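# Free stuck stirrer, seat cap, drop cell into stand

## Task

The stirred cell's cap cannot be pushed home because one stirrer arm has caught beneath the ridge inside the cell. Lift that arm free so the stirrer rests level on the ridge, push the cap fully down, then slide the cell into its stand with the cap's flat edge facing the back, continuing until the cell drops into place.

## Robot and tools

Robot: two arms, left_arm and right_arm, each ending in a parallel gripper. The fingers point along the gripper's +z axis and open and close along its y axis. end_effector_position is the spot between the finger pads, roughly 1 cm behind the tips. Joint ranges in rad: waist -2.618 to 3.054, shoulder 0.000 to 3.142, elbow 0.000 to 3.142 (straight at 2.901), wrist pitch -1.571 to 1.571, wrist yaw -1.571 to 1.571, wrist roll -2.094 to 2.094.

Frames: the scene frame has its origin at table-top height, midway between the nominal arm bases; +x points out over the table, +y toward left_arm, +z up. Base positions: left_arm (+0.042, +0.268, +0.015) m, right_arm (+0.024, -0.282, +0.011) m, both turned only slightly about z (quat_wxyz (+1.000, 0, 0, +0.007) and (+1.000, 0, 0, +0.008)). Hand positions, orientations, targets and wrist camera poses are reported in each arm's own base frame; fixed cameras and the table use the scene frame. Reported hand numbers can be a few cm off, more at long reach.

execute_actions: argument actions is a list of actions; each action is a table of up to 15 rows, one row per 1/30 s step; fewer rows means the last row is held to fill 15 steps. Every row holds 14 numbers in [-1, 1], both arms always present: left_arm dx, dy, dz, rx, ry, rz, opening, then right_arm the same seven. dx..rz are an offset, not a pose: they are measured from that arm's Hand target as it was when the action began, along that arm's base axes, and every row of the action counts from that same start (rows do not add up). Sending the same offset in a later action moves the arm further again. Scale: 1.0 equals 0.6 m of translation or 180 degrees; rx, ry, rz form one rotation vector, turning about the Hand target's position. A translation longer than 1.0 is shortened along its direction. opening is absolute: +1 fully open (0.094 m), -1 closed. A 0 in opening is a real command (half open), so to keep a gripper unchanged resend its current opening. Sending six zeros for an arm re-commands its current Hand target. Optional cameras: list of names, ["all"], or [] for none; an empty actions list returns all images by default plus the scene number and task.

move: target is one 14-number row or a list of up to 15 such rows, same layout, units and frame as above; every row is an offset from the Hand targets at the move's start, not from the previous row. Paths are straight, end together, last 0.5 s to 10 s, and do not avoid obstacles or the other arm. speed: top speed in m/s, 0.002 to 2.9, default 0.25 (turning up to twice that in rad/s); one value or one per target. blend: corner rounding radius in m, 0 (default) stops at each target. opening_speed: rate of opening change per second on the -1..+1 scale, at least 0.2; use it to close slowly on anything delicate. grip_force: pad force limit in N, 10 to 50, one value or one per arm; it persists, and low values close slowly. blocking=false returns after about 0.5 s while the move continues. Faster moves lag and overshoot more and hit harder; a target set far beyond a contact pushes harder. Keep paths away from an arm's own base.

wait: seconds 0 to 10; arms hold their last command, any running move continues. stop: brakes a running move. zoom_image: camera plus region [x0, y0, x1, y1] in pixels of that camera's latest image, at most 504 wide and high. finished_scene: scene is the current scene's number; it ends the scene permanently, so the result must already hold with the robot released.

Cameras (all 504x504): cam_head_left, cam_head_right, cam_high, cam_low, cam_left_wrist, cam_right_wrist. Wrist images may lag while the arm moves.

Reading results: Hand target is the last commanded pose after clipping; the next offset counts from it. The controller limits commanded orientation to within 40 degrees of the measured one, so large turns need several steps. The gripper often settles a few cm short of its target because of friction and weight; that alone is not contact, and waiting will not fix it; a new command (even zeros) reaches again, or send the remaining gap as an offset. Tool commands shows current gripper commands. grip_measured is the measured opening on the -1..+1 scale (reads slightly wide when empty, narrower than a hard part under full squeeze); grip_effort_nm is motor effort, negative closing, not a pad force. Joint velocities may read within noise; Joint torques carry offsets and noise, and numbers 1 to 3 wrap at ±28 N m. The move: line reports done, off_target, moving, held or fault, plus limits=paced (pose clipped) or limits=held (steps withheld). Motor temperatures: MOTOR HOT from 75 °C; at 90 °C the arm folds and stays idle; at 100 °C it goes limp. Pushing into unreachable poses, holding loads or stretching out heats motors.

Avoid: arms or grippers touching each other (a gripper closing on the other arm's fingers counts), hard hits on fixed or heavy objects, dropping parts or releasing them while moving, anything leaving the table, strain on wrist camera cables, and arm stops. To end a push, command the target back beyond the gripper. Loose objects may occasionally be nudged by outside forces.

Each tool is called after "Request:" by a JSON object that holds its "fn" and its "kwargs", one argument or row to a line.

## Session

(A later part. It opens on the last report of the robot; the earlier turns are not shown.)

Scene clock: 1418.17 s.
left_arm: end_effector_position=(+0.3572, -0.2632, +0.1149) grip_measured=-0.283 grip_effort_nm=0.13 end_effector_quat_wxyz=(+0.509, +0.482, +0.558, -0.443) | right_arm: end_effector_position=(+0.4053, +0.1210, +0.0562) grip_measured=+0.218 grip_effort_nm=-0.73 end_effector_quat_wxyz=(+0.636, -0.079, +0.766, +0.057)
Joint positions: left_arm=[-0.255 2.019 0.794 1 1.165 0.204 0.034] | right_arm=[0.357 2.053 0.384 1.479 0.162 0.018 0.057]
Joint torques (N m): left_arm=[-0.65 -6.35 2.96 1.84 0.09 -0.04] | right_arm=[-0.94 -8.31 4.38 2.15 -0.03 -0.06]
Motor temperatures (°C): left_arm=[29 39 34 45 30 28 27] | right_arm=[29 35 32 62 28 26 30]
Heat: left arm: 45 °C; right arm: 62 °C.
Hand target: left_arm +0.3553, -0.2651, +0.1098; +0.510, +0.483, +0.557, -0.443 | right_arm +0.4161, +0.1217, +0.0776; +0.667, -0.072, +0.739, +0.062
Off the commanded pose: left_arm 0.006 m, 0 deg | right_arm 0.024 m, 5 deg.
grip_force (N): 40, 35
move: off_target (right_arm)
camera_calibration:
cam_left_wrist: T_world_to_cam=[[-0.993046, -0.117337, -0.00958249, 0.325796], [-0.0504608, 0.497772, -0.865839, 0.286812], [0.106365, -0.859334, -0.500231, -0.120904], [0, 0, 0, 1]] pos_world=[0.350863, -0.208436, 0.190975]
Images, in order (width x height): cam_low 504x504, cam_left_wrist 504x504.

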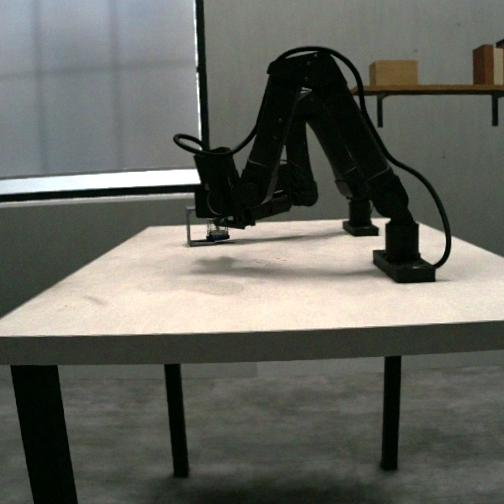

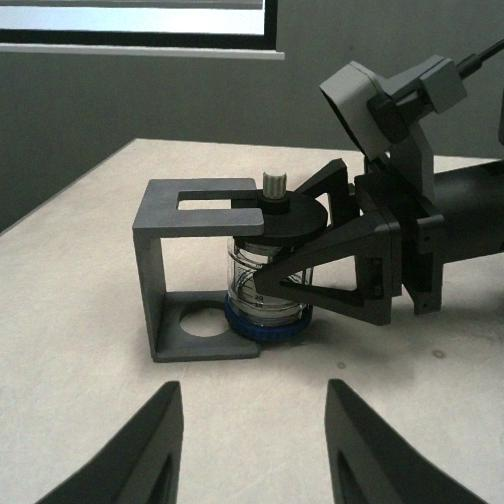

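Request:
{"fn": "move", "kwargs": {
  "target": [0,0,0,0,0,0,-0.28,0.01,0.0017,-0.0035,0,0,0,0.14],
  "speed": 0.03,
  "cameras": ["cam_left_wrist","cam_right_wrist"]
}}

Request:
{"fn": "zoom_image", "kwargs": {
  "camera": "cam_left_wrist",
  "region": [130, 160, 330, 370]
}}

Request:
{"fn": "zoom_image", "kwargs": {
  "camera": "cam_right_wrist",
  "region": [60, 90, 460, 400]
}}

Scene clock: 1424.03 s.
left_arm: end_effector_position=(+0.3572, -0.2632, +0.1149) grip_measured=-0.283 grip_effort_nm=0.13 end_effector_quat_wxyz=(+0.509, +0.482, +0.558, -0.443) | right_arm: end_effector_position=(+0.4117, +0.1219, +0.0562) grip_measured=+0.218 grip_effort_nm=-0.73 end_effector_quat_wxyz=(+0.638, -0.078, +0.764, +0.057)
Joint positions: left_arm=[-0.255 2.019 0.794 1 1.165 0.204 0.034] | right_arm=[0.352 2.067 0.409 1.474 0.159 0.017 0.057]
Joint torques (N m): left_arm=[-0.66 -6.31 3 1.87 0.05 -0.03] | right_arm=[-0.91 -8.12 4.42 2.14 -0.04 -0.07]
Motor temperatures (°C): left_arm=[29 39 33 45 30 28 27] | right_arm=[29 35 32 63 28 26 30]
Heat: left arm: 45 °C; right arm: 63 °C.
Hand target: left_arm +0.3553, -0.2651, +0.1098; +0.510, +0.483, +0.557, -0.443 | right_arm +0.4221, +0.1227, +0.0756; +0.667, -0.072, +0.739, +0.062
Off the commanded pose: left_arm 0.006 m, 0 deg | right_arm 0.022 m, 4 deg.
grip_force (N): 40, 35
move: off_target (right_arm)
camera_calibration:
cam_left_wrist: T_world_to_cam=[[-0.993046, -0.117337, -0.00958249, 0.325796], [-0.0504608, 0.497772, -0.865839, 0.286812], [0.106365, -0.859334, -0.500231, -0.120904], [0, 0, 0, 1]] pos_world=[0.350863, -0.208436, 0.190975]
cam_right_wrist: T_world_to_cam=[[0.190029, -0.981406, 0.0270268, 0.038494], [-0.525066, -0.124852, -0.841854, 0.321957], [0.829575, 0.145786, -0.539029, -0.240958], [0, 0, 0, 1]] pos_world=[0.361626, 0.113103, 0.140117]
Images, in order (width x height): cam_left_wrist 504x504, cam_right_wrist 504x504.

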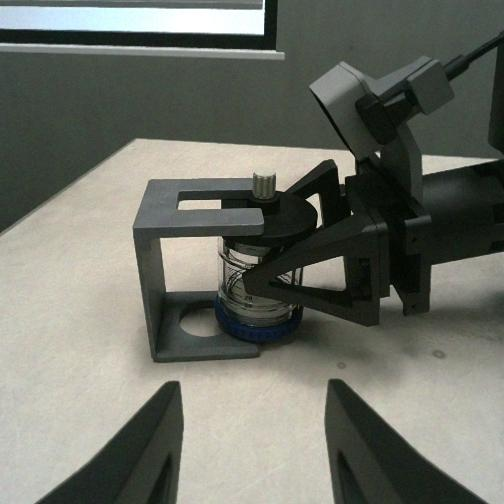

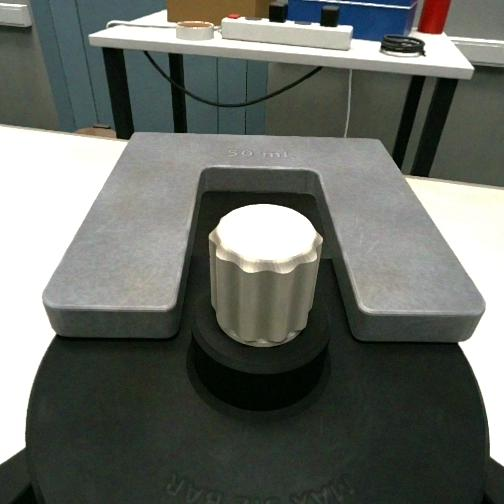

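Scaled by 2.400 from the camera's 504x504 image, which has a finer 720x720 frame.

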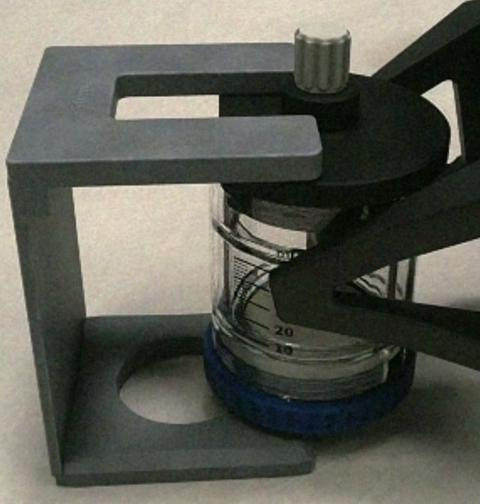

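Scaled by 1.260 from the camera's 504x504 image, which has a finer 720x720 frame.

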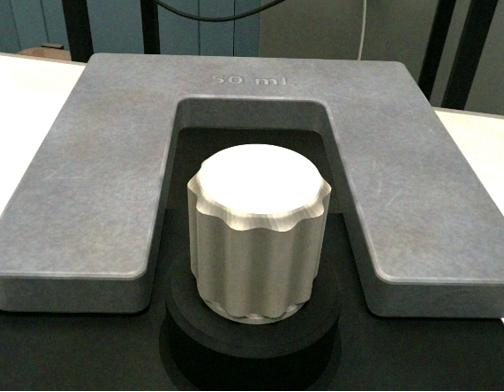

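Request:
{"fn": "move", "kwargs": {
  "target": [0,0,0,0,0,0,-0.28,0.015,0.0025,-0.005,0,0,0,0.14],
  "speed": 0.03,
  "cameras": ["cam_left_wrist","cam_right_wrist"]
}}

Request:
{"fn": "zoom_image", "kwargs": {
  "camera": "cam_left_wrist",
  "region": [130, 160, 330, 370]
}}

Request:
{"fn": "zoom_image", "kwargs": {
  "camera": "cam_right_wrist",
  "region": [60, 90, 460, 400]
}}

Scene clock: 1431.00 s.
left_arm: end_effector_position=(+0.3572, -0.2632, +0.1149) grip_measured=-0.283 grip_effort_nm=0.13 end_effector_quat_wxyz=(+0.509, +0.482, +0.558, -0.443) | right_arm: end_effector_position=(+0.4213, +0.1239, +0.0561) grip_measured=+0.218 grip_effort_nm=-0.73 end_effector_quat_wxyz=(+0.642, -0.077, +0.761, +0.058)
Joint positions: left_arm=[-0.255 2.019 0.794 1 1.165 0.204 0.034] | right_arm=[0.346 2.092 0.448 1.472 0.153 0.017 0.057]
Joint torques (N m): left_arm=[-0.73 -6.27 3 1.82 0.08 -0.05] | right_arm=[-0.92 -8.24 4.46 2.06 -0.05 -0.06]
Motor temperatures (°C): left_arm=[29 39 33 45 30 28 27] | right_arm=[29 35 32 63 28 26 30]
Heat: left arm: 45 °C; right arm: 63 °C.
Hand target: left_arm +0.3553, -0.2651, +0.1098; +0.510, +0.483, +0.557, -0.443 | right_arm +0.4311, +0.1242, +0.0726; +0.667, -0.072, +0.739, +0.062
Off the commanded pose: left_arm 0.006 m, 0 deg | right_arm 0.019 m, 4 deg.
grip_force (N): 40, 35
move: off_target (right_arm)
camera_calibration:
cam_left_wrist: T_world_to_cam=[[-0.993046, -0.117337, -0.00958249, 0.325796], [-0.0504608, 0.497772, -0.865839, 0.286812], [0.106365, -0.859334, -0.500231, -0.120904], [0, 0, 0, 1]] pos_world=[0.350863, -0.208436, 0.190975]
cam_right_wrist: T_world_to_cam=[[0.189757, -0.981522, 0.0246483, 0.0388506], [-0.516549, -0.12115, -0.847644, 0.323477], [0.834967, 0.148114, -0.529993, -0.252333], [0, 0, 0, 1]] pos_world=[0.370409, 0.114696, 0.139501]
Images, in order (width x height): cam_left_wrist 504x504, cam_right_wrist 504x504.

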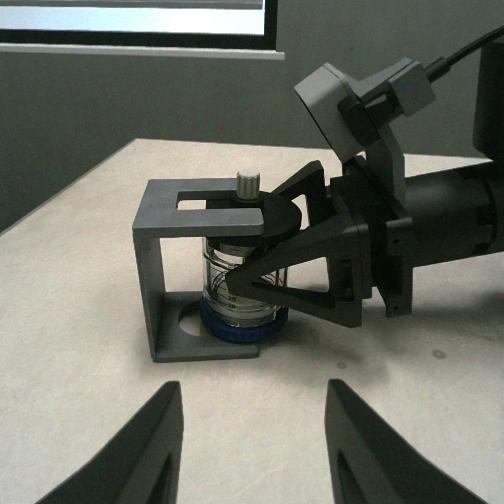

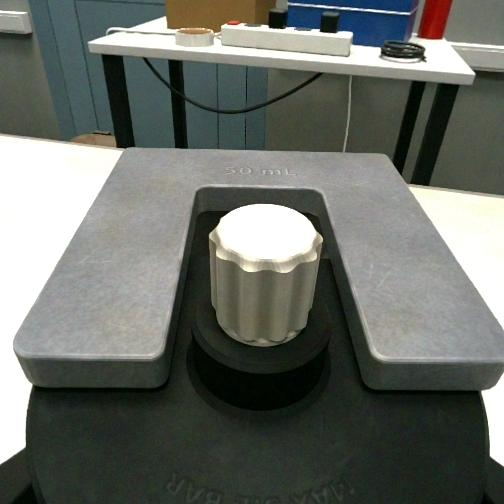

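Scaled by 2.400 from the camera's 504x504 image, which has a finer 720x720 frame.

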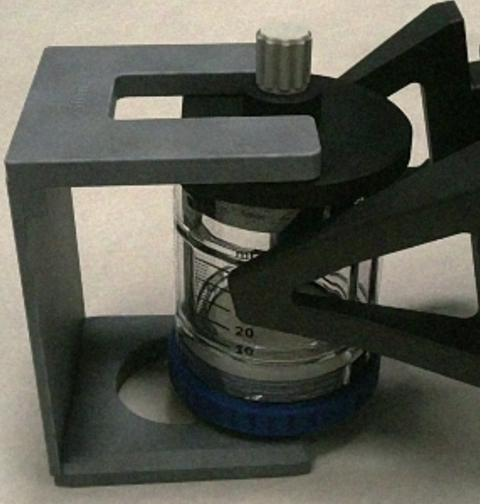

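Scaled by 1.260 from the camera's 504x504 image, which has a finer 720x720 frame.

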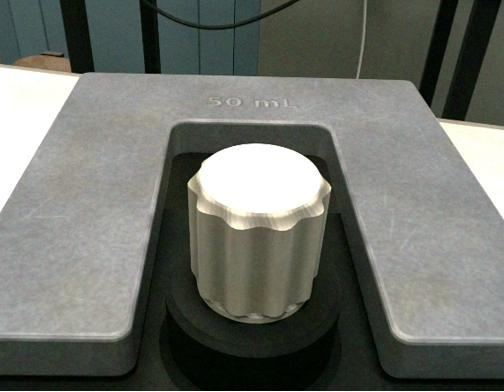

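Request:
{"fn": "move", "kwargs": {
  "target": [0,0,0,0,0,0,-0.28,0.015,0.0018,-0.005,0,0,0,0.14],
  "speed": 0.03,
  "cameras": ["cam_left_wrist","cam_right_wrist"]
}}

Request:
{"fn": "zoom_image", "kwargs": {
  "camera": "cam_left_wrist",
  "region": [130, 160, 330, 370]
}}

Request:
{"fn": "zoom_image", "kwargs": {
  "camera": "cam_right_wrist",
  "region": [60, 90, 460, 400]
}}

Scene clock: 1437.90 s.
left_arm: end_effector_position=(+0.3572, -0.2632, +0.1149) grip_measured=-0.283 grip_effort_nm=0.12 end_effector_quat_wxyz=(+0.509, +0.482, +0.558, -0.443) | right_arm: end_effector_position=(+0.4310, +0.1257, +0.0563) grip_measured=+0.218 grip_effort_nm=-0.73 end_effector_quat_wxyz=(+0.646, -0.076, +0.757, +0.060)
Joint positions: left_arm=[-0.255 2.019 0.794 1 1.165 0.204 0.034] | right_arm=[0.34 2.117 0.488 1.468 0.146 0.016 0.057]
Joint torques (N m): left_arm=[-0.75 -6.3 2.91 1.83 0.05 -0.03] | right_arm=[-0.98 -8.32 4.49 1.97 -0.04 -0.07]
Motor temperatures (°C): left_arm=[29 39 33 45 30 28 27] | right_arm=[29 35 32 62 28 26 30]
Heat: left arm: 45 °C; right arm: 62 °C.
Hand target: left_arm +0.3553, -0.2651, +0.1098; +0.510, +0.483, +0.557, -0.443 | right_arm +0.4401, +0.1253, +0.0696; +0.667, -0.072, +0.739, +0.062
Off the commanded pose: left_arm 0.006 m, 0 deg | right_arm 0.016 m, 3 deg.
grip_force (N): 40, 35
move: off_target (right_arm)
camera_calibration:
cam_left_wrist: T_world_to_cam=[[-0.993046, -0.117337, -0.00958249, 0.325796], [-0.0504608, 0.497772, -0.865839, 0.286812], [0.106365, -0.859334, -0.500231, -0.120904], [0, 0, 0, 1]] pos_world=[0.350863, -0.208436, 0.190975]
cam_right_wrist: T_world_to_cam=[[0.190298, -0.981467, 0.0225592, 0.0386202], [-0.507505, -0.118019, -0.853528, 0.324906], [0.840372, 0.150976, -0.520558, -0.263871], [0, 0, 0, 1]] pos_world=[0.379292, 0.116088, 0.139085]
Images, in order (width x height): cam_left_wrist 504x504, cam_right_wrist 504x504.

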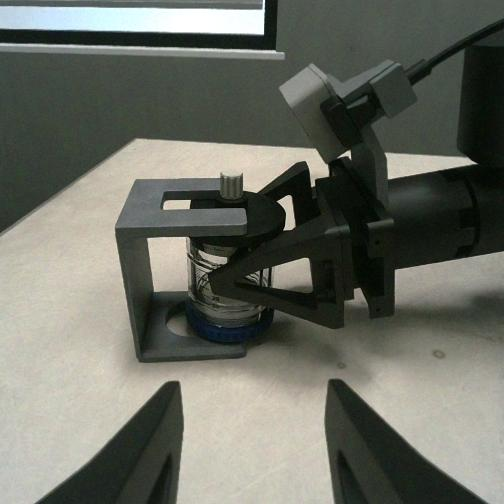

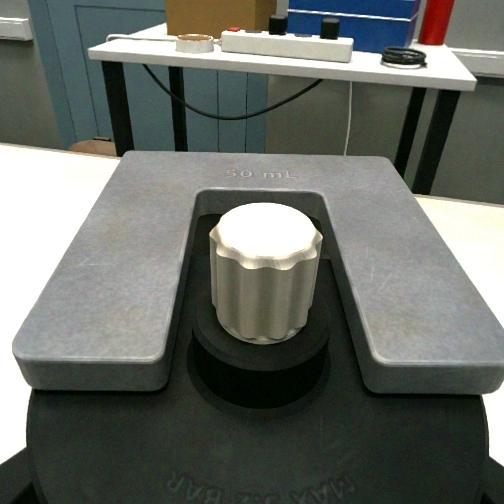

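Scaled by 2.400 from the camera's 504x504 image, which has a finer 720x720 frame.

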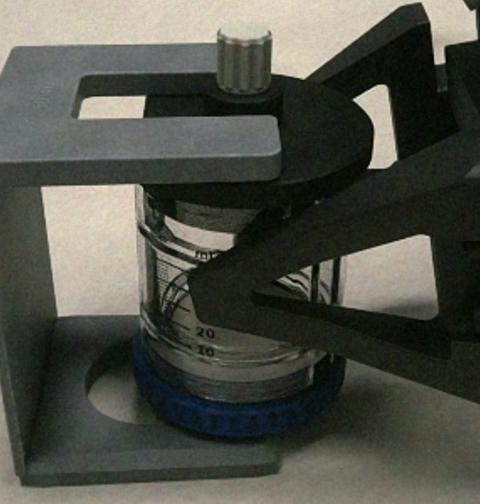

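Scaled by 1.260 from the camera's 504x504 image, which has a finer 720x720 frame.

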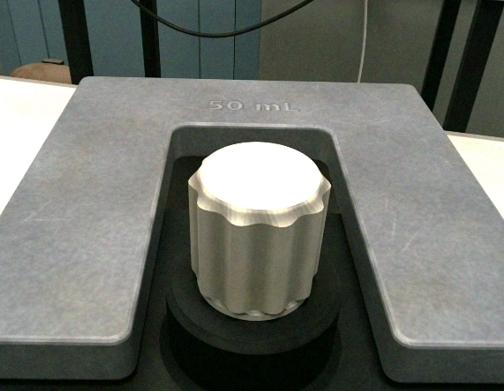

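Request:
{"fn": "move", "kwargs": {
  "target": [0,0,0,0,0,0,-0.28,0,0,0,-0.0028,0.0164,0,0.14],
  "speed": 0.03,
  "cameras": ["cam_left_wrist","cam_low"]
}}

Request:
{"fn": "zoom_image", "kwargs": {
  "camera": "cam_left_wrist",
  "region": [110, 160, 310, 370]
}}

Request:
{"fn": "zoom_image", "kwargs": {
  "camera": "cam_low",
  "region": [180, 190, 260, 260]
}}

Scene clock: 1447.23 s.
left_arm: end_effector_position=(+0.3572, -0.2632, +0.1149) grip_measured=-0.283 grip_effort_nm=0.13 end_effector_quat_wxyz=(+0.509, +0.482, +0.558, -0.443) | right_arm: end_effector_position=(+0.4333, +0.1265, +0.0552) grip_measured=+0.218 grip_effort_nm=-0.73 end_effector_quat_wxyz=(+0.637, -0.078, +0.765, +0.058)
Joint positions: left_arm=[-0.255 2.019 0.794 1 1.165 0.204 0.034] | right_arm=[0.34 2.093 0.5 1.407 0.146 0.016 0.057]
Joint torques (N m): left_arm=[-0.59 -6.24 3.03 1.8 0.09 -0.05] | right_arm=[-1.06 -12.22 3.97 1.37 -0.07 0.03]
Motor temperatures (°C): left_arm=[29 39 33 45 30 28 27] | right_arm=[29 36 32 60 28 26 30]
Heat: left arm: 45 °C; right arm: 60 °C.
Hand target: left_arm +0.3553, -0.2651, +0.1098; +0.510, +0.483, +0.557, -0.443 | right_arm +0.4401, +0.1253, +0.0695; +0.647, -0.073, +0.756, +0.061
Off the commanded pose: left_arm 0.006 m, 0 deg | right_arm 0.016 m, 2 deg.
grip_force (N): 40, 35
move: off_target (right_arm)
camera_calibration:
cam_left_wrist: T_world_to_cam=[[-0.993046, -0.117337, -0.00958249, 0.325796], [-0.0504608, 0.497772, -0.865839, 0.286812], [0.106365, -0.859334, -0.500231, -0.120904], [0, 0, 0, 1]] pos_world=[0.350863, -0.208436, 0.190975]
Images, in order (width x height): cam_low 504x504, cam_left_wrist 504x504.

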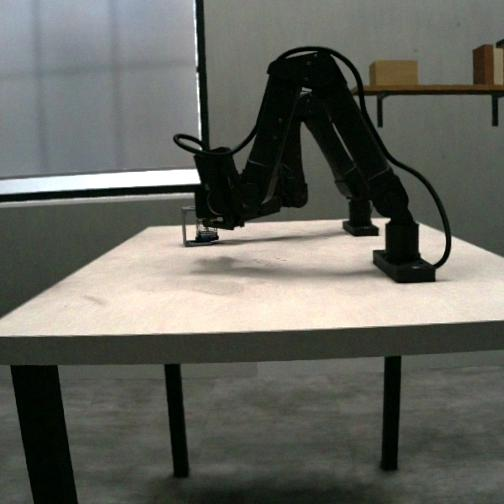

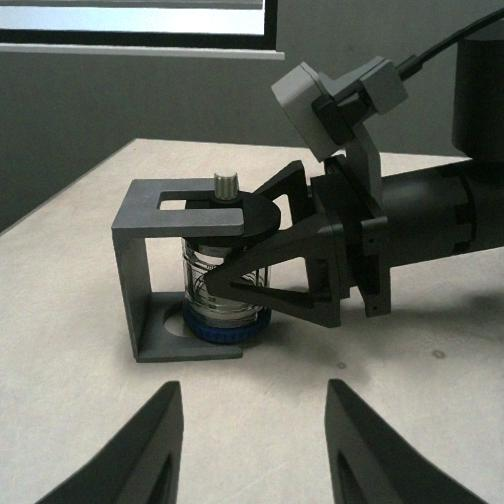

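Scaled by 2.400 from the camera's 504x504 image, which has a finer 720x720 frame.

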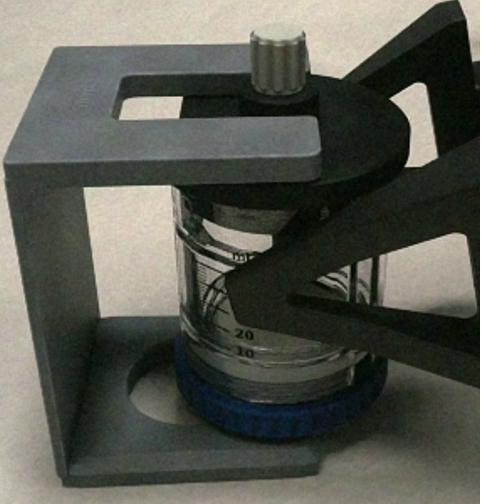

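Scaled by 6.300 from the camera's 504x504 image, which has a finer 720x720 frame.

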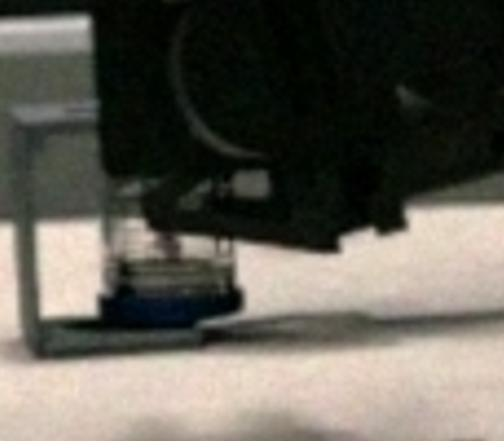

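Request:
{"fn": "move", "kwargs": {
  "target": [0,0,0,0,0,0,-0.28,0,0,-0.014,0,0,0,0.14],
  "speed": 0.03,
  "cameras": ["cam_left_wrist","cam_low"]
}}

Request:
{"fn": "zoom_image", "kwargs": {
  "camera": "cam_left_wrist",
  "region": [110, 160, 310, 370]
}}

Request:
{"fn": "zoom_image", "kwargs": {
  "camera": "cam_low",
  "region": [180, 190, 260, 260]
}}

Scene clock: 1459.37 s.
left_arm: end_effector_position=(+0.3572, -0.2632, +0.1149) grip_measured=-0.283 grip_effort_nm=0.12 end_effector_quat_wxyz=(+0.509, +0.482, +0.558, -0.443) | right_arm: end_effector_position=(+0.4333, +0.1265, +0.0555) grip_measured=+0.218 grip_effort_nm=-0.73 end_effector_quat_wxyz=(+0.637, -0.078, +0.765, +0.058)
Joint positions: left_arm=[-0.255 2.019 0.794 1 1.165 0.204 0.034] | right_arm=[0.34 2.092 0.5 1.408 0.146 0.016 0.057]
Joint torques (N m): left_arm=[-0.84 -6.28 3 1.83 0.08 -0.05] | right_arm=[-1.03 -8.14 4.25 1.77 -0.06 0.03]
Motor temperatures (°C): left_arm=[29 38 33 45 30 28 27] | right_arm=[29 37 32 57 28 26 30]
Heat: left arm: 45 °C; right arm: 57 °C.
Hand target: left_arm +0.3553, -0.2651, +0.1098; +0.510, +0.483, +0.557, -0.443 | right_arm +0.4401, +0.1253, +0.0612; +0.647, -0.073, +0.756, +0.061
Off the commanded pose: left_arm 0.006 m, 0 deg | right_arm 0.009 m, 2 deg.
grip_force (N): 40, 35
move: done
camera_calibration:
cam_left_wrist: T_world_to_cam=[[-0.993046, -0.117337, -0.00958249, 0.325796], [-0.0504608, 0.497772, -0.865839, 0.286812], [0.106365, -0.859334, -0.500231, -0.120904], [0, 0, 0, 1]] pos_world=[0.350863, -0.208436, 0.190975]
Images, in order (width x height): cam_low 504x504, cam_left_wrist 504x504.

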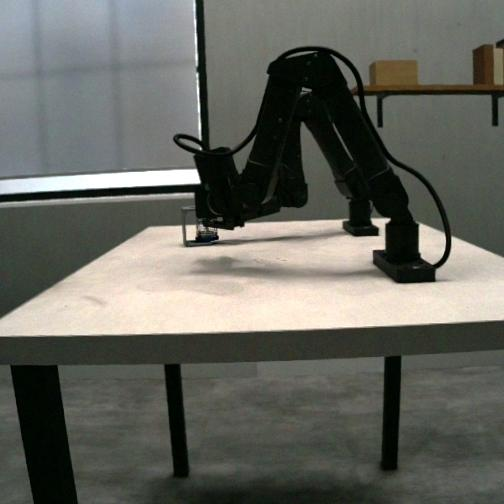

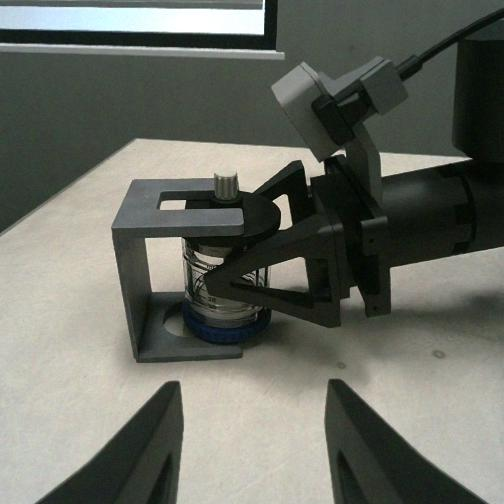

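Scaled by 2.400 from the camera's 504x504 image, which has a finer 720x720 frame.

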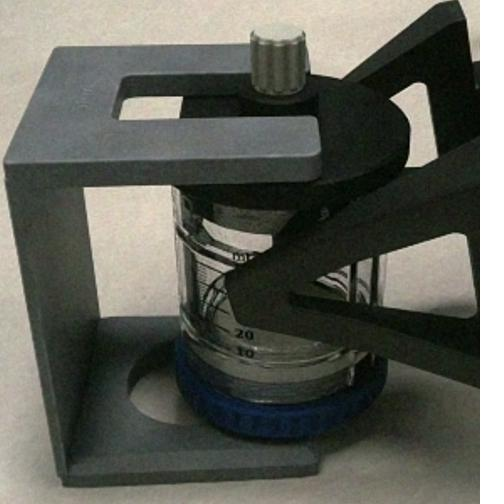

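Scaled by 6.300 from the camera's 504x504 image, which has a finer 720x720 frame.

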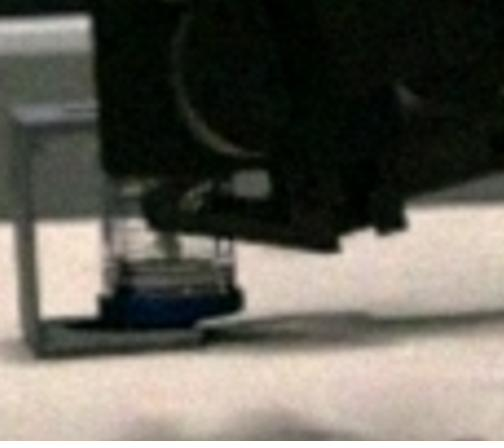

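Request:
{"fn": "move", "kwargs": {
  "target": [0,0,0,0,0,0,-0.28,0.012,0.0015,-0.003,-0.0005,0.003,0,0.14],
  "speed": 0.03,
  "cameras": ["cam_left_wrist","cam_low","cam_right_wrist"]
}}

Request:
{"fn": "zoom_image", "kwargs": {
  "camera": "cam_left_wrist",
  "region": [110, 160, 310, 370]
}}

Request:
{"fn": "zoom_image", "kwargs": {
  "camera": "cam_low",
  "region": [180, 190, 260, 260]
}}

Request:
{"fn": "zoom_image", "kwargs": {
  "camera": "cam_right_wrist",
  "region": [60, 90, 460, 400]
}}

Scene clock: 1476.73 s.
left_arm: end_effector_position=(+0.3572, -0.2632, +0.1149) grip_measured=-0.283 grip_effort_nm=0.13 end_effector_quat_wxyz=(+0.509, +0.482, +0.558, -0.443) | right_arm: end_effector_position=(+0.4403, +0.1274, +0.0560) grip_measured=+0.218 grip_effort_nm=-0.73 end_effector_quat_wxyz=(+0.637, -0.078, +0.765, +0.058)
Joint positions: left_arm=[-0.255 2.019 0.794 1 1.165 0.204 0.034] | right_arm=[0.334 2.097 0.528 1.384 0.139 0.016 0.057]
Joint torques (N m): left_arm=[-0.75 -6.26 2.84 1.85 0.08 -0.02] | right_arm=[-0.98 -8.16 4.56 1.67 -0.05 0.04]
Motor temperatures (°C): left_arm=[29 38 33 45 30 28 27] | right_arm=[29 36 33 58 28 26 30]
Heat: left arm: 45 °C; right arm: 58 °C.
Hand target: left_arm +0.3553, -0.2651, +0.1098; +0.510, +0.483, +0.557, -0.443 | right_arm +0.4473, +0.1262, +0.0595; +0.644, -0.073, +0.759, +0.061
Off the commanded pose: left_arm 0.006 m, 0 deg | right_arm 0.008 m, 1 deg.
grip_force (N): 40, 35
move: done
camera_calibration:
cam_left_wrist: T_world_to_cam=[[-0.993046, -0.117337, -0.00958249, 0.325796], [-0.0504608, 0.497772, -0.865839, 0.286812], [0.106365, -0.859334, -0.500231, -0.120904], [0, 0, 0, 1]] pos_world=[0.350863, -0.208436, 0.190975]
cam_right_wrist: T_world_to_cam=[[0.191903, -0.9811, 0.0248359, 0.0376404], [-0.52751, -0.124455, -0.840383, 0.338403], [0.827591, 0.148171, -0.541423, -0.264919], [0, 0, 0, 1]] pos_world=[0.390532, 0.118298, 0.14002]
Images, in order (width x height): cam_low 504x504, cam_left_wrist 504x504, cam_right_wrist 504x504.

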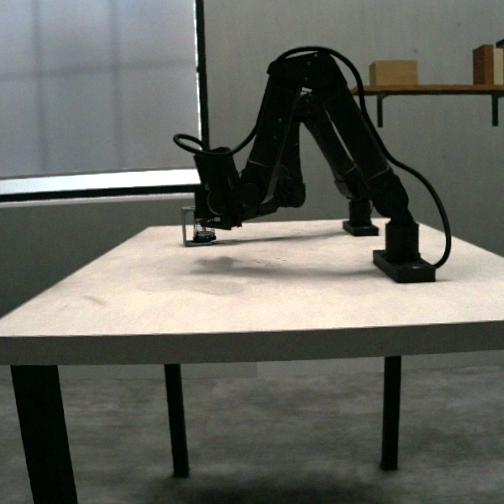

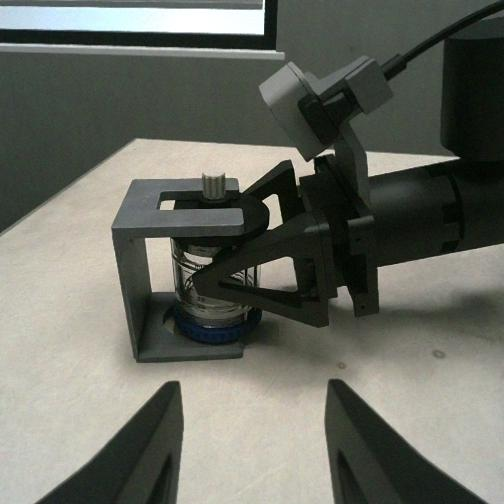

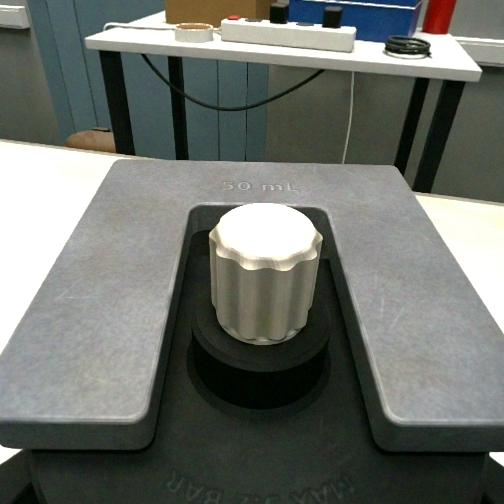

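Scaled by 2.400 from the camera's 504x504 image, which has a finer 720x720 frame.

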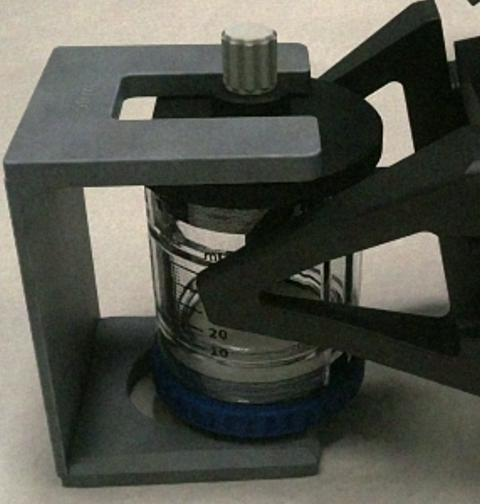

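Scaled by 6.300 from the camera's 504x504 image, which has a finer 720x720 frame.

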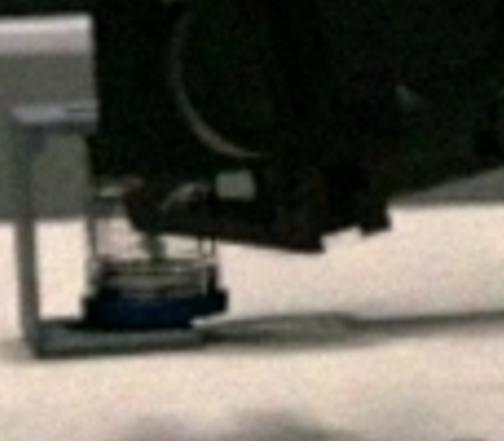

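Scaled by 1.260 from the camera's 504x504 image, which has a finer 720x720 frame.

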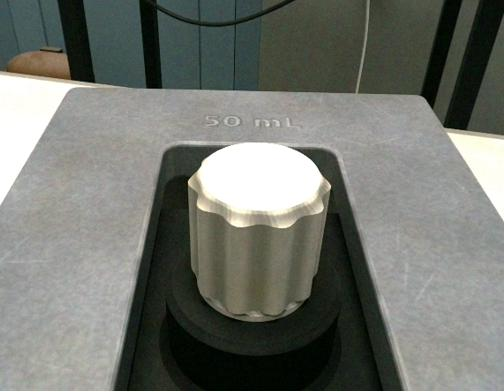

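Moves freely (stand still). Repeat.

Request:
{"fn": "move", "kwargs": {
  "target": [0,0,0,0,0,0,-0.28,0.014,0.0024,-0.005,-0.0005,0.003,0,0.14],
  "speed": 0.03,
  "cameras": ["cam_left_wrist","cam_low","cam_right_wrist"]
}}

Request:
{"fn": "zoom_image", "kwargs": {
  "camera": "cam_left_wrist",
  "region": [110, 160, 310, 370]
}}

Request:
{"fn": "zoom_image", "kwargs": {
  "camera": "cam_right_wrist",
  "region": [60, 90, 460, 400]
}}

Scene clock: 1483.47 s.
left_arm: end_effector_position=(+0.3572, -0.2632, +0.1149) grip_measured=-0.283 grip_effort_nm=0.12 end_effector_quat_wxyz=(+0.509, +0.482, +0.558, -0.443) | right_arm: end_effector_position=(+0.4493, +0.1291, +0.0560) grip_measured=+0.218 grip_effort_nm=-0.73 end_effector_quat_wxyz=(+0.637, -0.077, +0.765, +0.059)
Joint positions: left_arm=[-0.255 2.019 0.794 1 1.165 0.204 0.034] | right_arm=[0.329 2.111 0.566 1.36 0.134 0.016 0.057]
Joint torques (N m): left_arm=[-0.75 -6.26 2.89 1.81 0.12 -0.03] | right_arm=[-1.02 -8.23 4.62 1.59 -0.04 0.04]
Motor temperatures (°C): left_arm=[29 38 33 45 30 28 27] | right_arm=[29 36 33 57 28 26 30]
Heat: left arm: 45 °C; right arm: 57 °C.
Hand target: left_arm +0.3553, -0.2651, +0.1098; +0.510, +0.483, +0.557, -0.443 | right_arm +0.4557, +0.1275, +0.0564; +0.640, -0.073, +0.762, +0.060
Off the commanded pose: left_arm 0.006 m, 0 deg | right_arm 0.007 m, 1 deg.
grip_force (N): 40, 35
move: done
camera_calibration:
cam_left_wrist: T_world_to_cam=[[-0.993046, -0.117337, -0.00958249, 0.325796], [-0.0504608, 0.497772, -0.865839, 0.286812], [0.106365, -0.859334, -0.500231, -0.120904], [0, 0, 0, 1]] pos_world=[0.350863, -0.208436, 0.190975]
cam_right_wrist: T_world_to_cam=[[0.19216, -0.981074, 0.0238393, 0.0376344], [-0.526833, -0.123623, -0.840931, 0.34293], [0.827962, 0.149034, -0.540617, -0.272955], [0, 0, 0, 1]] pos_world=[0.399431, 0.119996, 0.139919]
Images, in order (width x height): cam_low 504x504, cam_left_wrist 504x504, cam_right_wrist 504x504.

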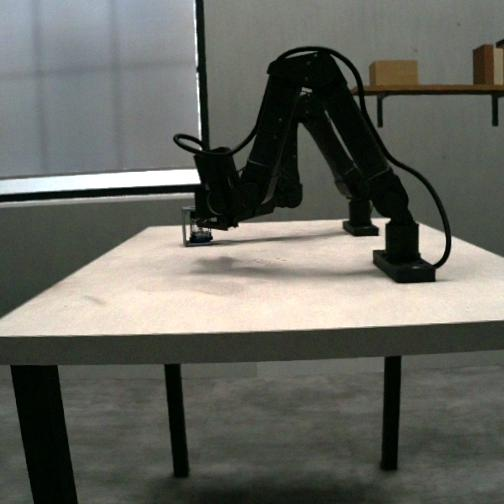

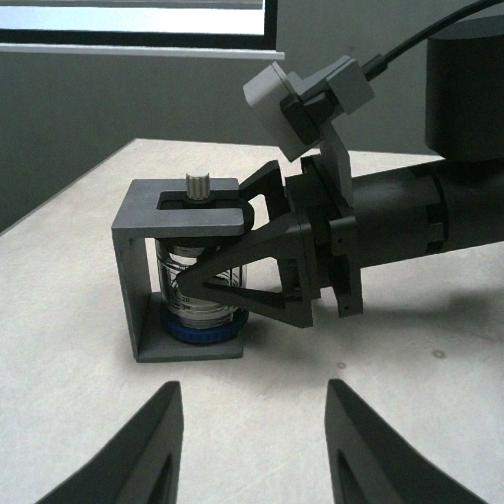

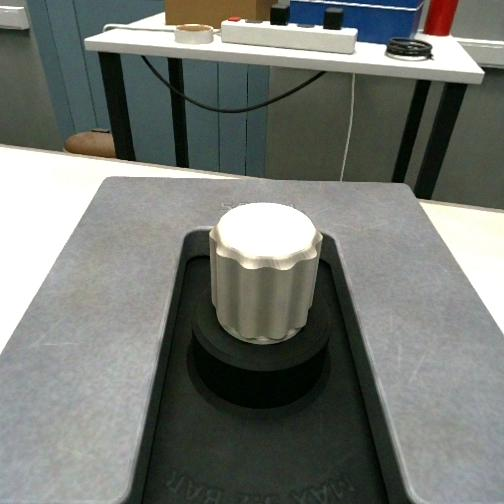

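Scaled by 2.400 from the camera's 504x504 image, which has a finer 720x720 frame.

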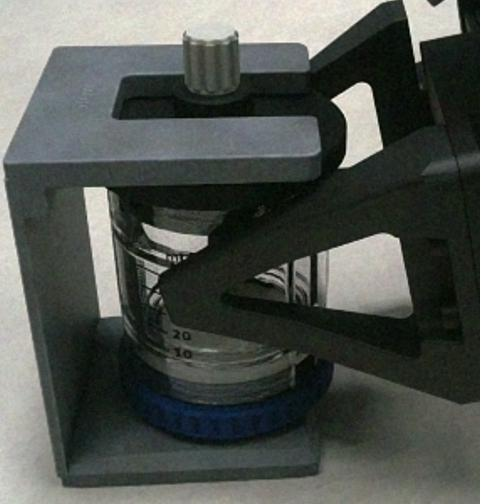

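Scaled by 1.260 from the camera's 504x504 image, which has a finer 720x720 frame.

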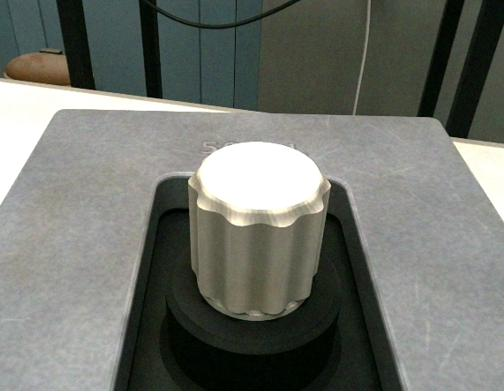

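Request:
{"fn": "move", "kwargs": {
  "target": [0,0,0,0,0,0,-0.28,0.014,0.0022,-0.005,-0.0005,0.003,0,0.14],
  "speed": 0.03,
  "cameras": ["cam_left_wrist","cam_low","cam_right_wrist"]
}}

Request:
{"fn": "zoom_image", "kwargs": {
  "camera": "cam_left_wrist",
  "region": [110, 160, 310, 370]
}}

Request:
{"fn": "zoom_image", "kwargs": {
  "camera": "cam_right_wrist",
  "region": [60, 90, 460, 400]
}}

Scene clock: 1492.73 s.
left_arm: end_effector_position=(+0.3572, -0.2632, +0.1149) grip_measured=-0.283 grip_effort_nm=0.12 end_effector_quat_wxyz=(+0.509, +0.482, +0.558, -0.443) | right_arm: end_effector_position=(+0.4582, +0.1306, +0.0559) grip_measured=+0.218 grip_effort_nm=-0.73 end_effector_quat_wxyz=(+0.637, -0.077, +0.765, +0.059)
Joint positions: left_arm=[-0.255 2.019 0.794 1 1.165 0.204 0.034] | right_arm=[0.325 2.124 0.603 1.337 0.13 0.016 0.057]
Joint torques (N m): left_arm=[-0.68 -6.31 2.86 1.86 0.11 -0.06] | right_arm=[-0.99 -8.28 4.68 1.51 -0.06 0.06]
Motor temperatures (°C): left_arm=[29 38 33 46 30 28 27] | right_arm=[29 36 33 56 28 26 30]
Heat: left arm: 46 °C; right arm: 56 °C.
Hand target: left_arm +0.3553, -0.2651, +0.1098; +0.510, +0.483, +0.557, -0.443 | right_arm +0.4641, +0.1290, +0.0533; +0.636, -0.074, +0.766, +0.060
Off the commanded pose: left_arm 0.006 m, 0 deg | right_arm 0.007 m, 0 deg.
grip_force (N): 40, 35
move: done
camera_calibration:
cam_left_wrist: T_world_to_cam=[[-0.993046, -0.117337, -0.00958249, 0.325796], [-0.0504608, 0.497772, -0.865839, 0.286812], [0.106365, -0.859334, -0.500231, -0.120904], [0, 0, 0, 1]] pos_world=[0.350863, -0.208436, 0.190975]
cam_right_wrist: T_world_to_cam=[[0.19136, -0.98125, 0.0230089, 0.0378597], [-0.526492, -0.122403, -0.841323, 0.34757], [0.828364, 0.148882, -0.540043, -0.280773], [0, 0, 0, 1]] pos_world=[0.40833, 0.121495, 0.139918]
Images, in order (width x height): cam_low 504x504, cam_left_wrist 504x504, cam_right_wrist 504x504.

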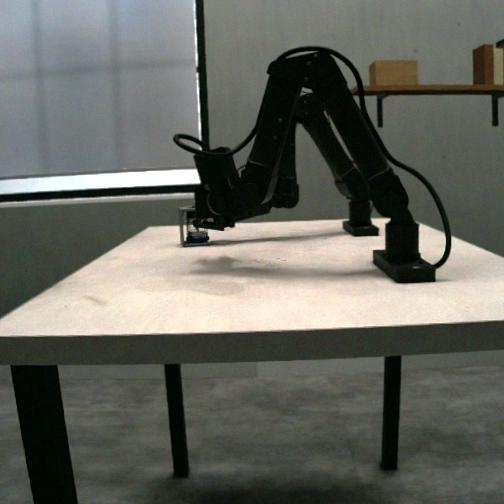

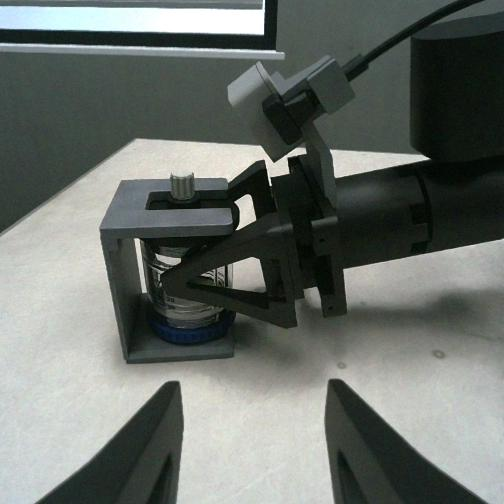

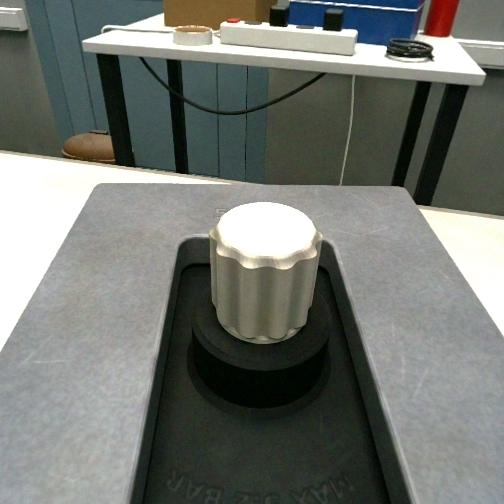

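Scaled by 2.400 from the camera's 504x504 image, which has a finer 720x720 frame.

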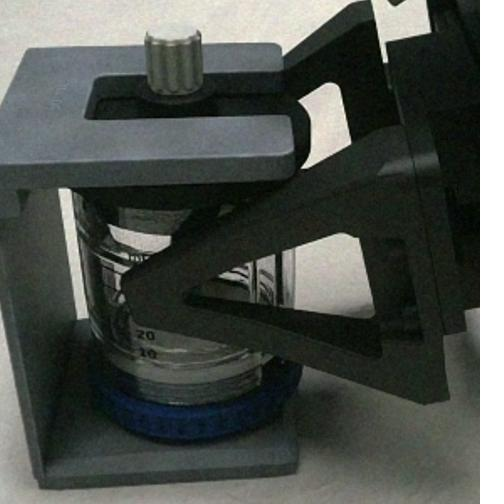

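Scaled by 1.260 from the camera's 504x504 image, which has a finer 720x720 frame.

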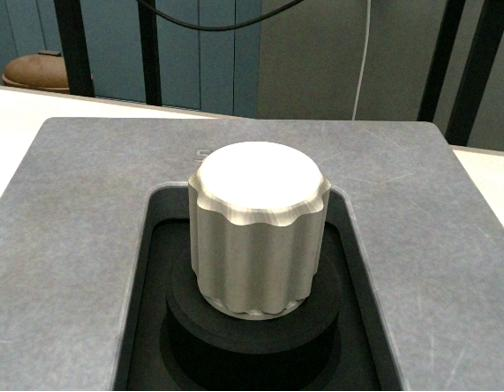

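Request:
{"fn": "zoom_image", "kwargs": {
  "camera": "cam_left_wrist",
  "region": [120, 200, 250, 260]
}}

Request:
{"fn": "zoom_image", "kwargs": {
  "camera": "cam_left_wrist",
  "region": [110, 300, 250, 370]
}}

Request:
{"fn": "zoom_image", "kwargs": {
  "camera": "cam_low",
  "region": [170, 200, 225, 255]
}}

Scaled by 3.877 from the camera's 504x504 image, which has a finer 720x720 frame.

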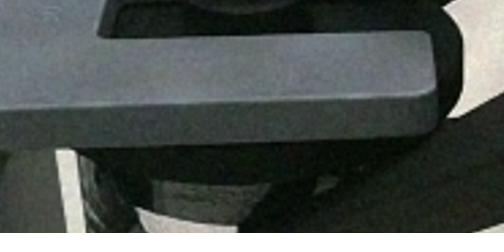

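Scaled by 3.600 from the camera's 504x504 image, which has a finer 720x720 frame.

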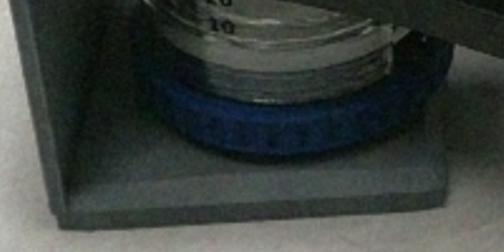

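Scaled by 9.164 from the camera's 504x504 image, which has a finer 720x720 frame.

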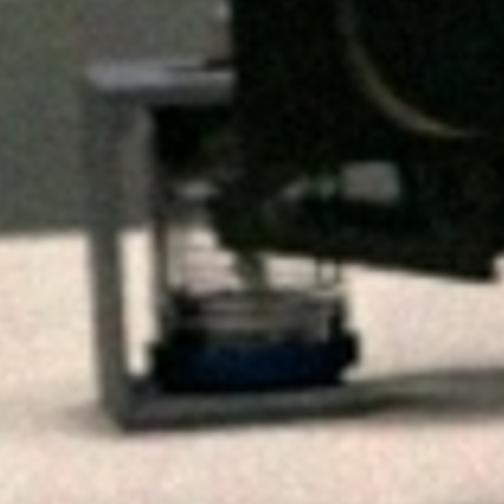

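Request:
{"fn": "zoom_image", "kwargs": {
  "camera": "cam_left_wrist",
  "region": [200, 160, 280, 240]
}}

Request:
{"fn": "wait", "kwargs": {
  "seconds": 0.1,
  "cameras": ["cam_high","cam_head_left","cam_head_right"]
}}

Request:
{"fn": "zoom_image", "kwargs": {
  "camera": "cam_high",
  "region": [150, 200, 350, 400]
}}

Scaled by 6.300 from the camera's 504x504 image, which has a finer 720x720 frame.

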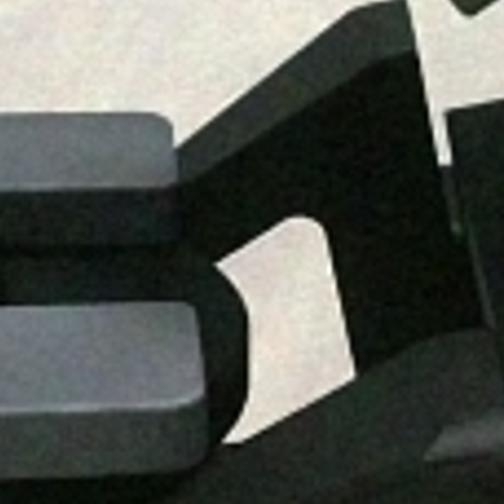

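Scene clock: 1514.07 s.
left_arm: end_effector_position=(+0.3572, -0.2632, +0.1149) grip_measured=-0.283 grip_effort_nm=0.12 end_effector_quat_wxyz=(+0.509, +0.482, +0.558, -0.443) | right_arm: end_effector_position=(+0.4582, +0.1306, +0.0559) grip_measured=+0.218 grip_effort_nm=-0.73 end_effector_quat_wxyz=(+0.637, -0.077, +0.765, +0.059)
Joint positions: left_arm=[-0.255 2.019 0.794 1 1.165 0.204 0.034] | right_arm=[0.325 2.124 0.603 1.337 0.13 0.016 0.057]
Joint torques (N m): left_arm=[-0.69 -6.27 2.99 1.82 0.09 -0.06] | right_arm=[-1.02 -8.29 4.68 1.5 -0.05 0.06]
Heat: left arm: 46 °C; right arm: 54 °C.
Hand target: left_arm +0.3553, -0.2651, +0.1098; +0.510, +0.483, +0.557, -0.443 | right_arm +0.4641, +0.1290, +0.0533; +0.636, -0.074, +0.766, +0.060
Tool commands: left_gripper/opening=-0.28 right_gripper/opening=+0.14
Off the commanded pose: left_arm 0.006 m, 0 deg | right_arm 0.007 m, 0 deg.
grip_force (N): 40, 35
wait: 0.10 s; at rest from the start
Images, in order (width x height): cam_head_left 504x504, cam_head_right 504x504, cam_high 504x504.

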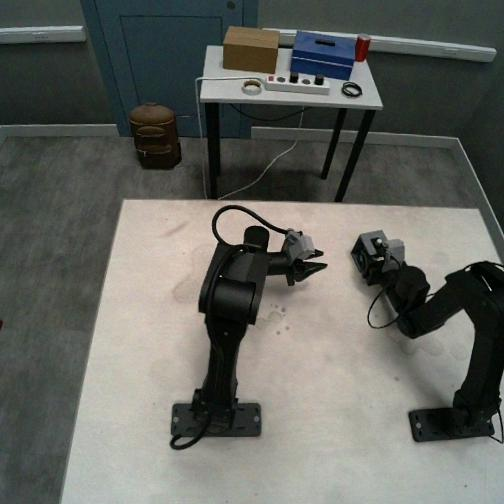

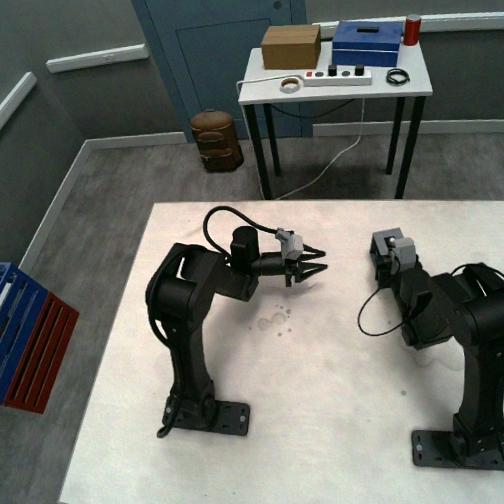

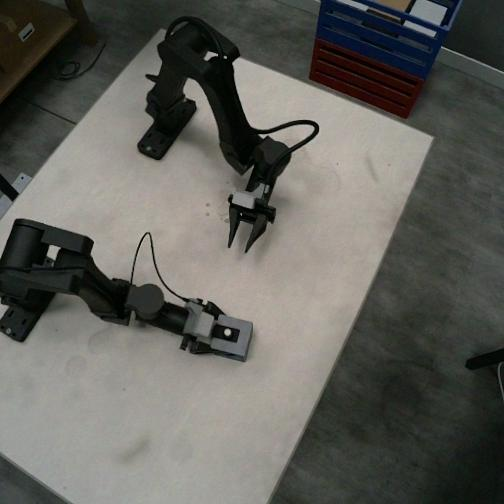

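Scaled by 2.520 from the camera's 504x504 image, which has a finer 720x720 frame.

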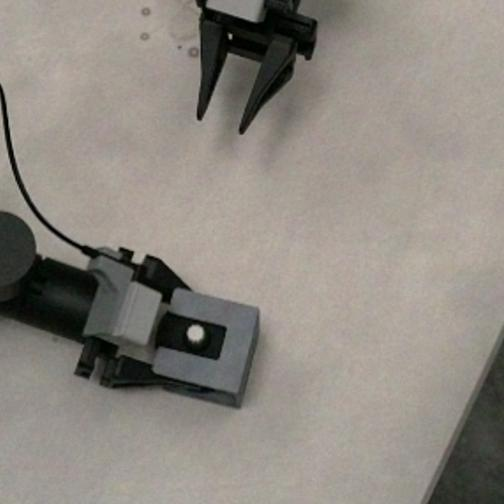

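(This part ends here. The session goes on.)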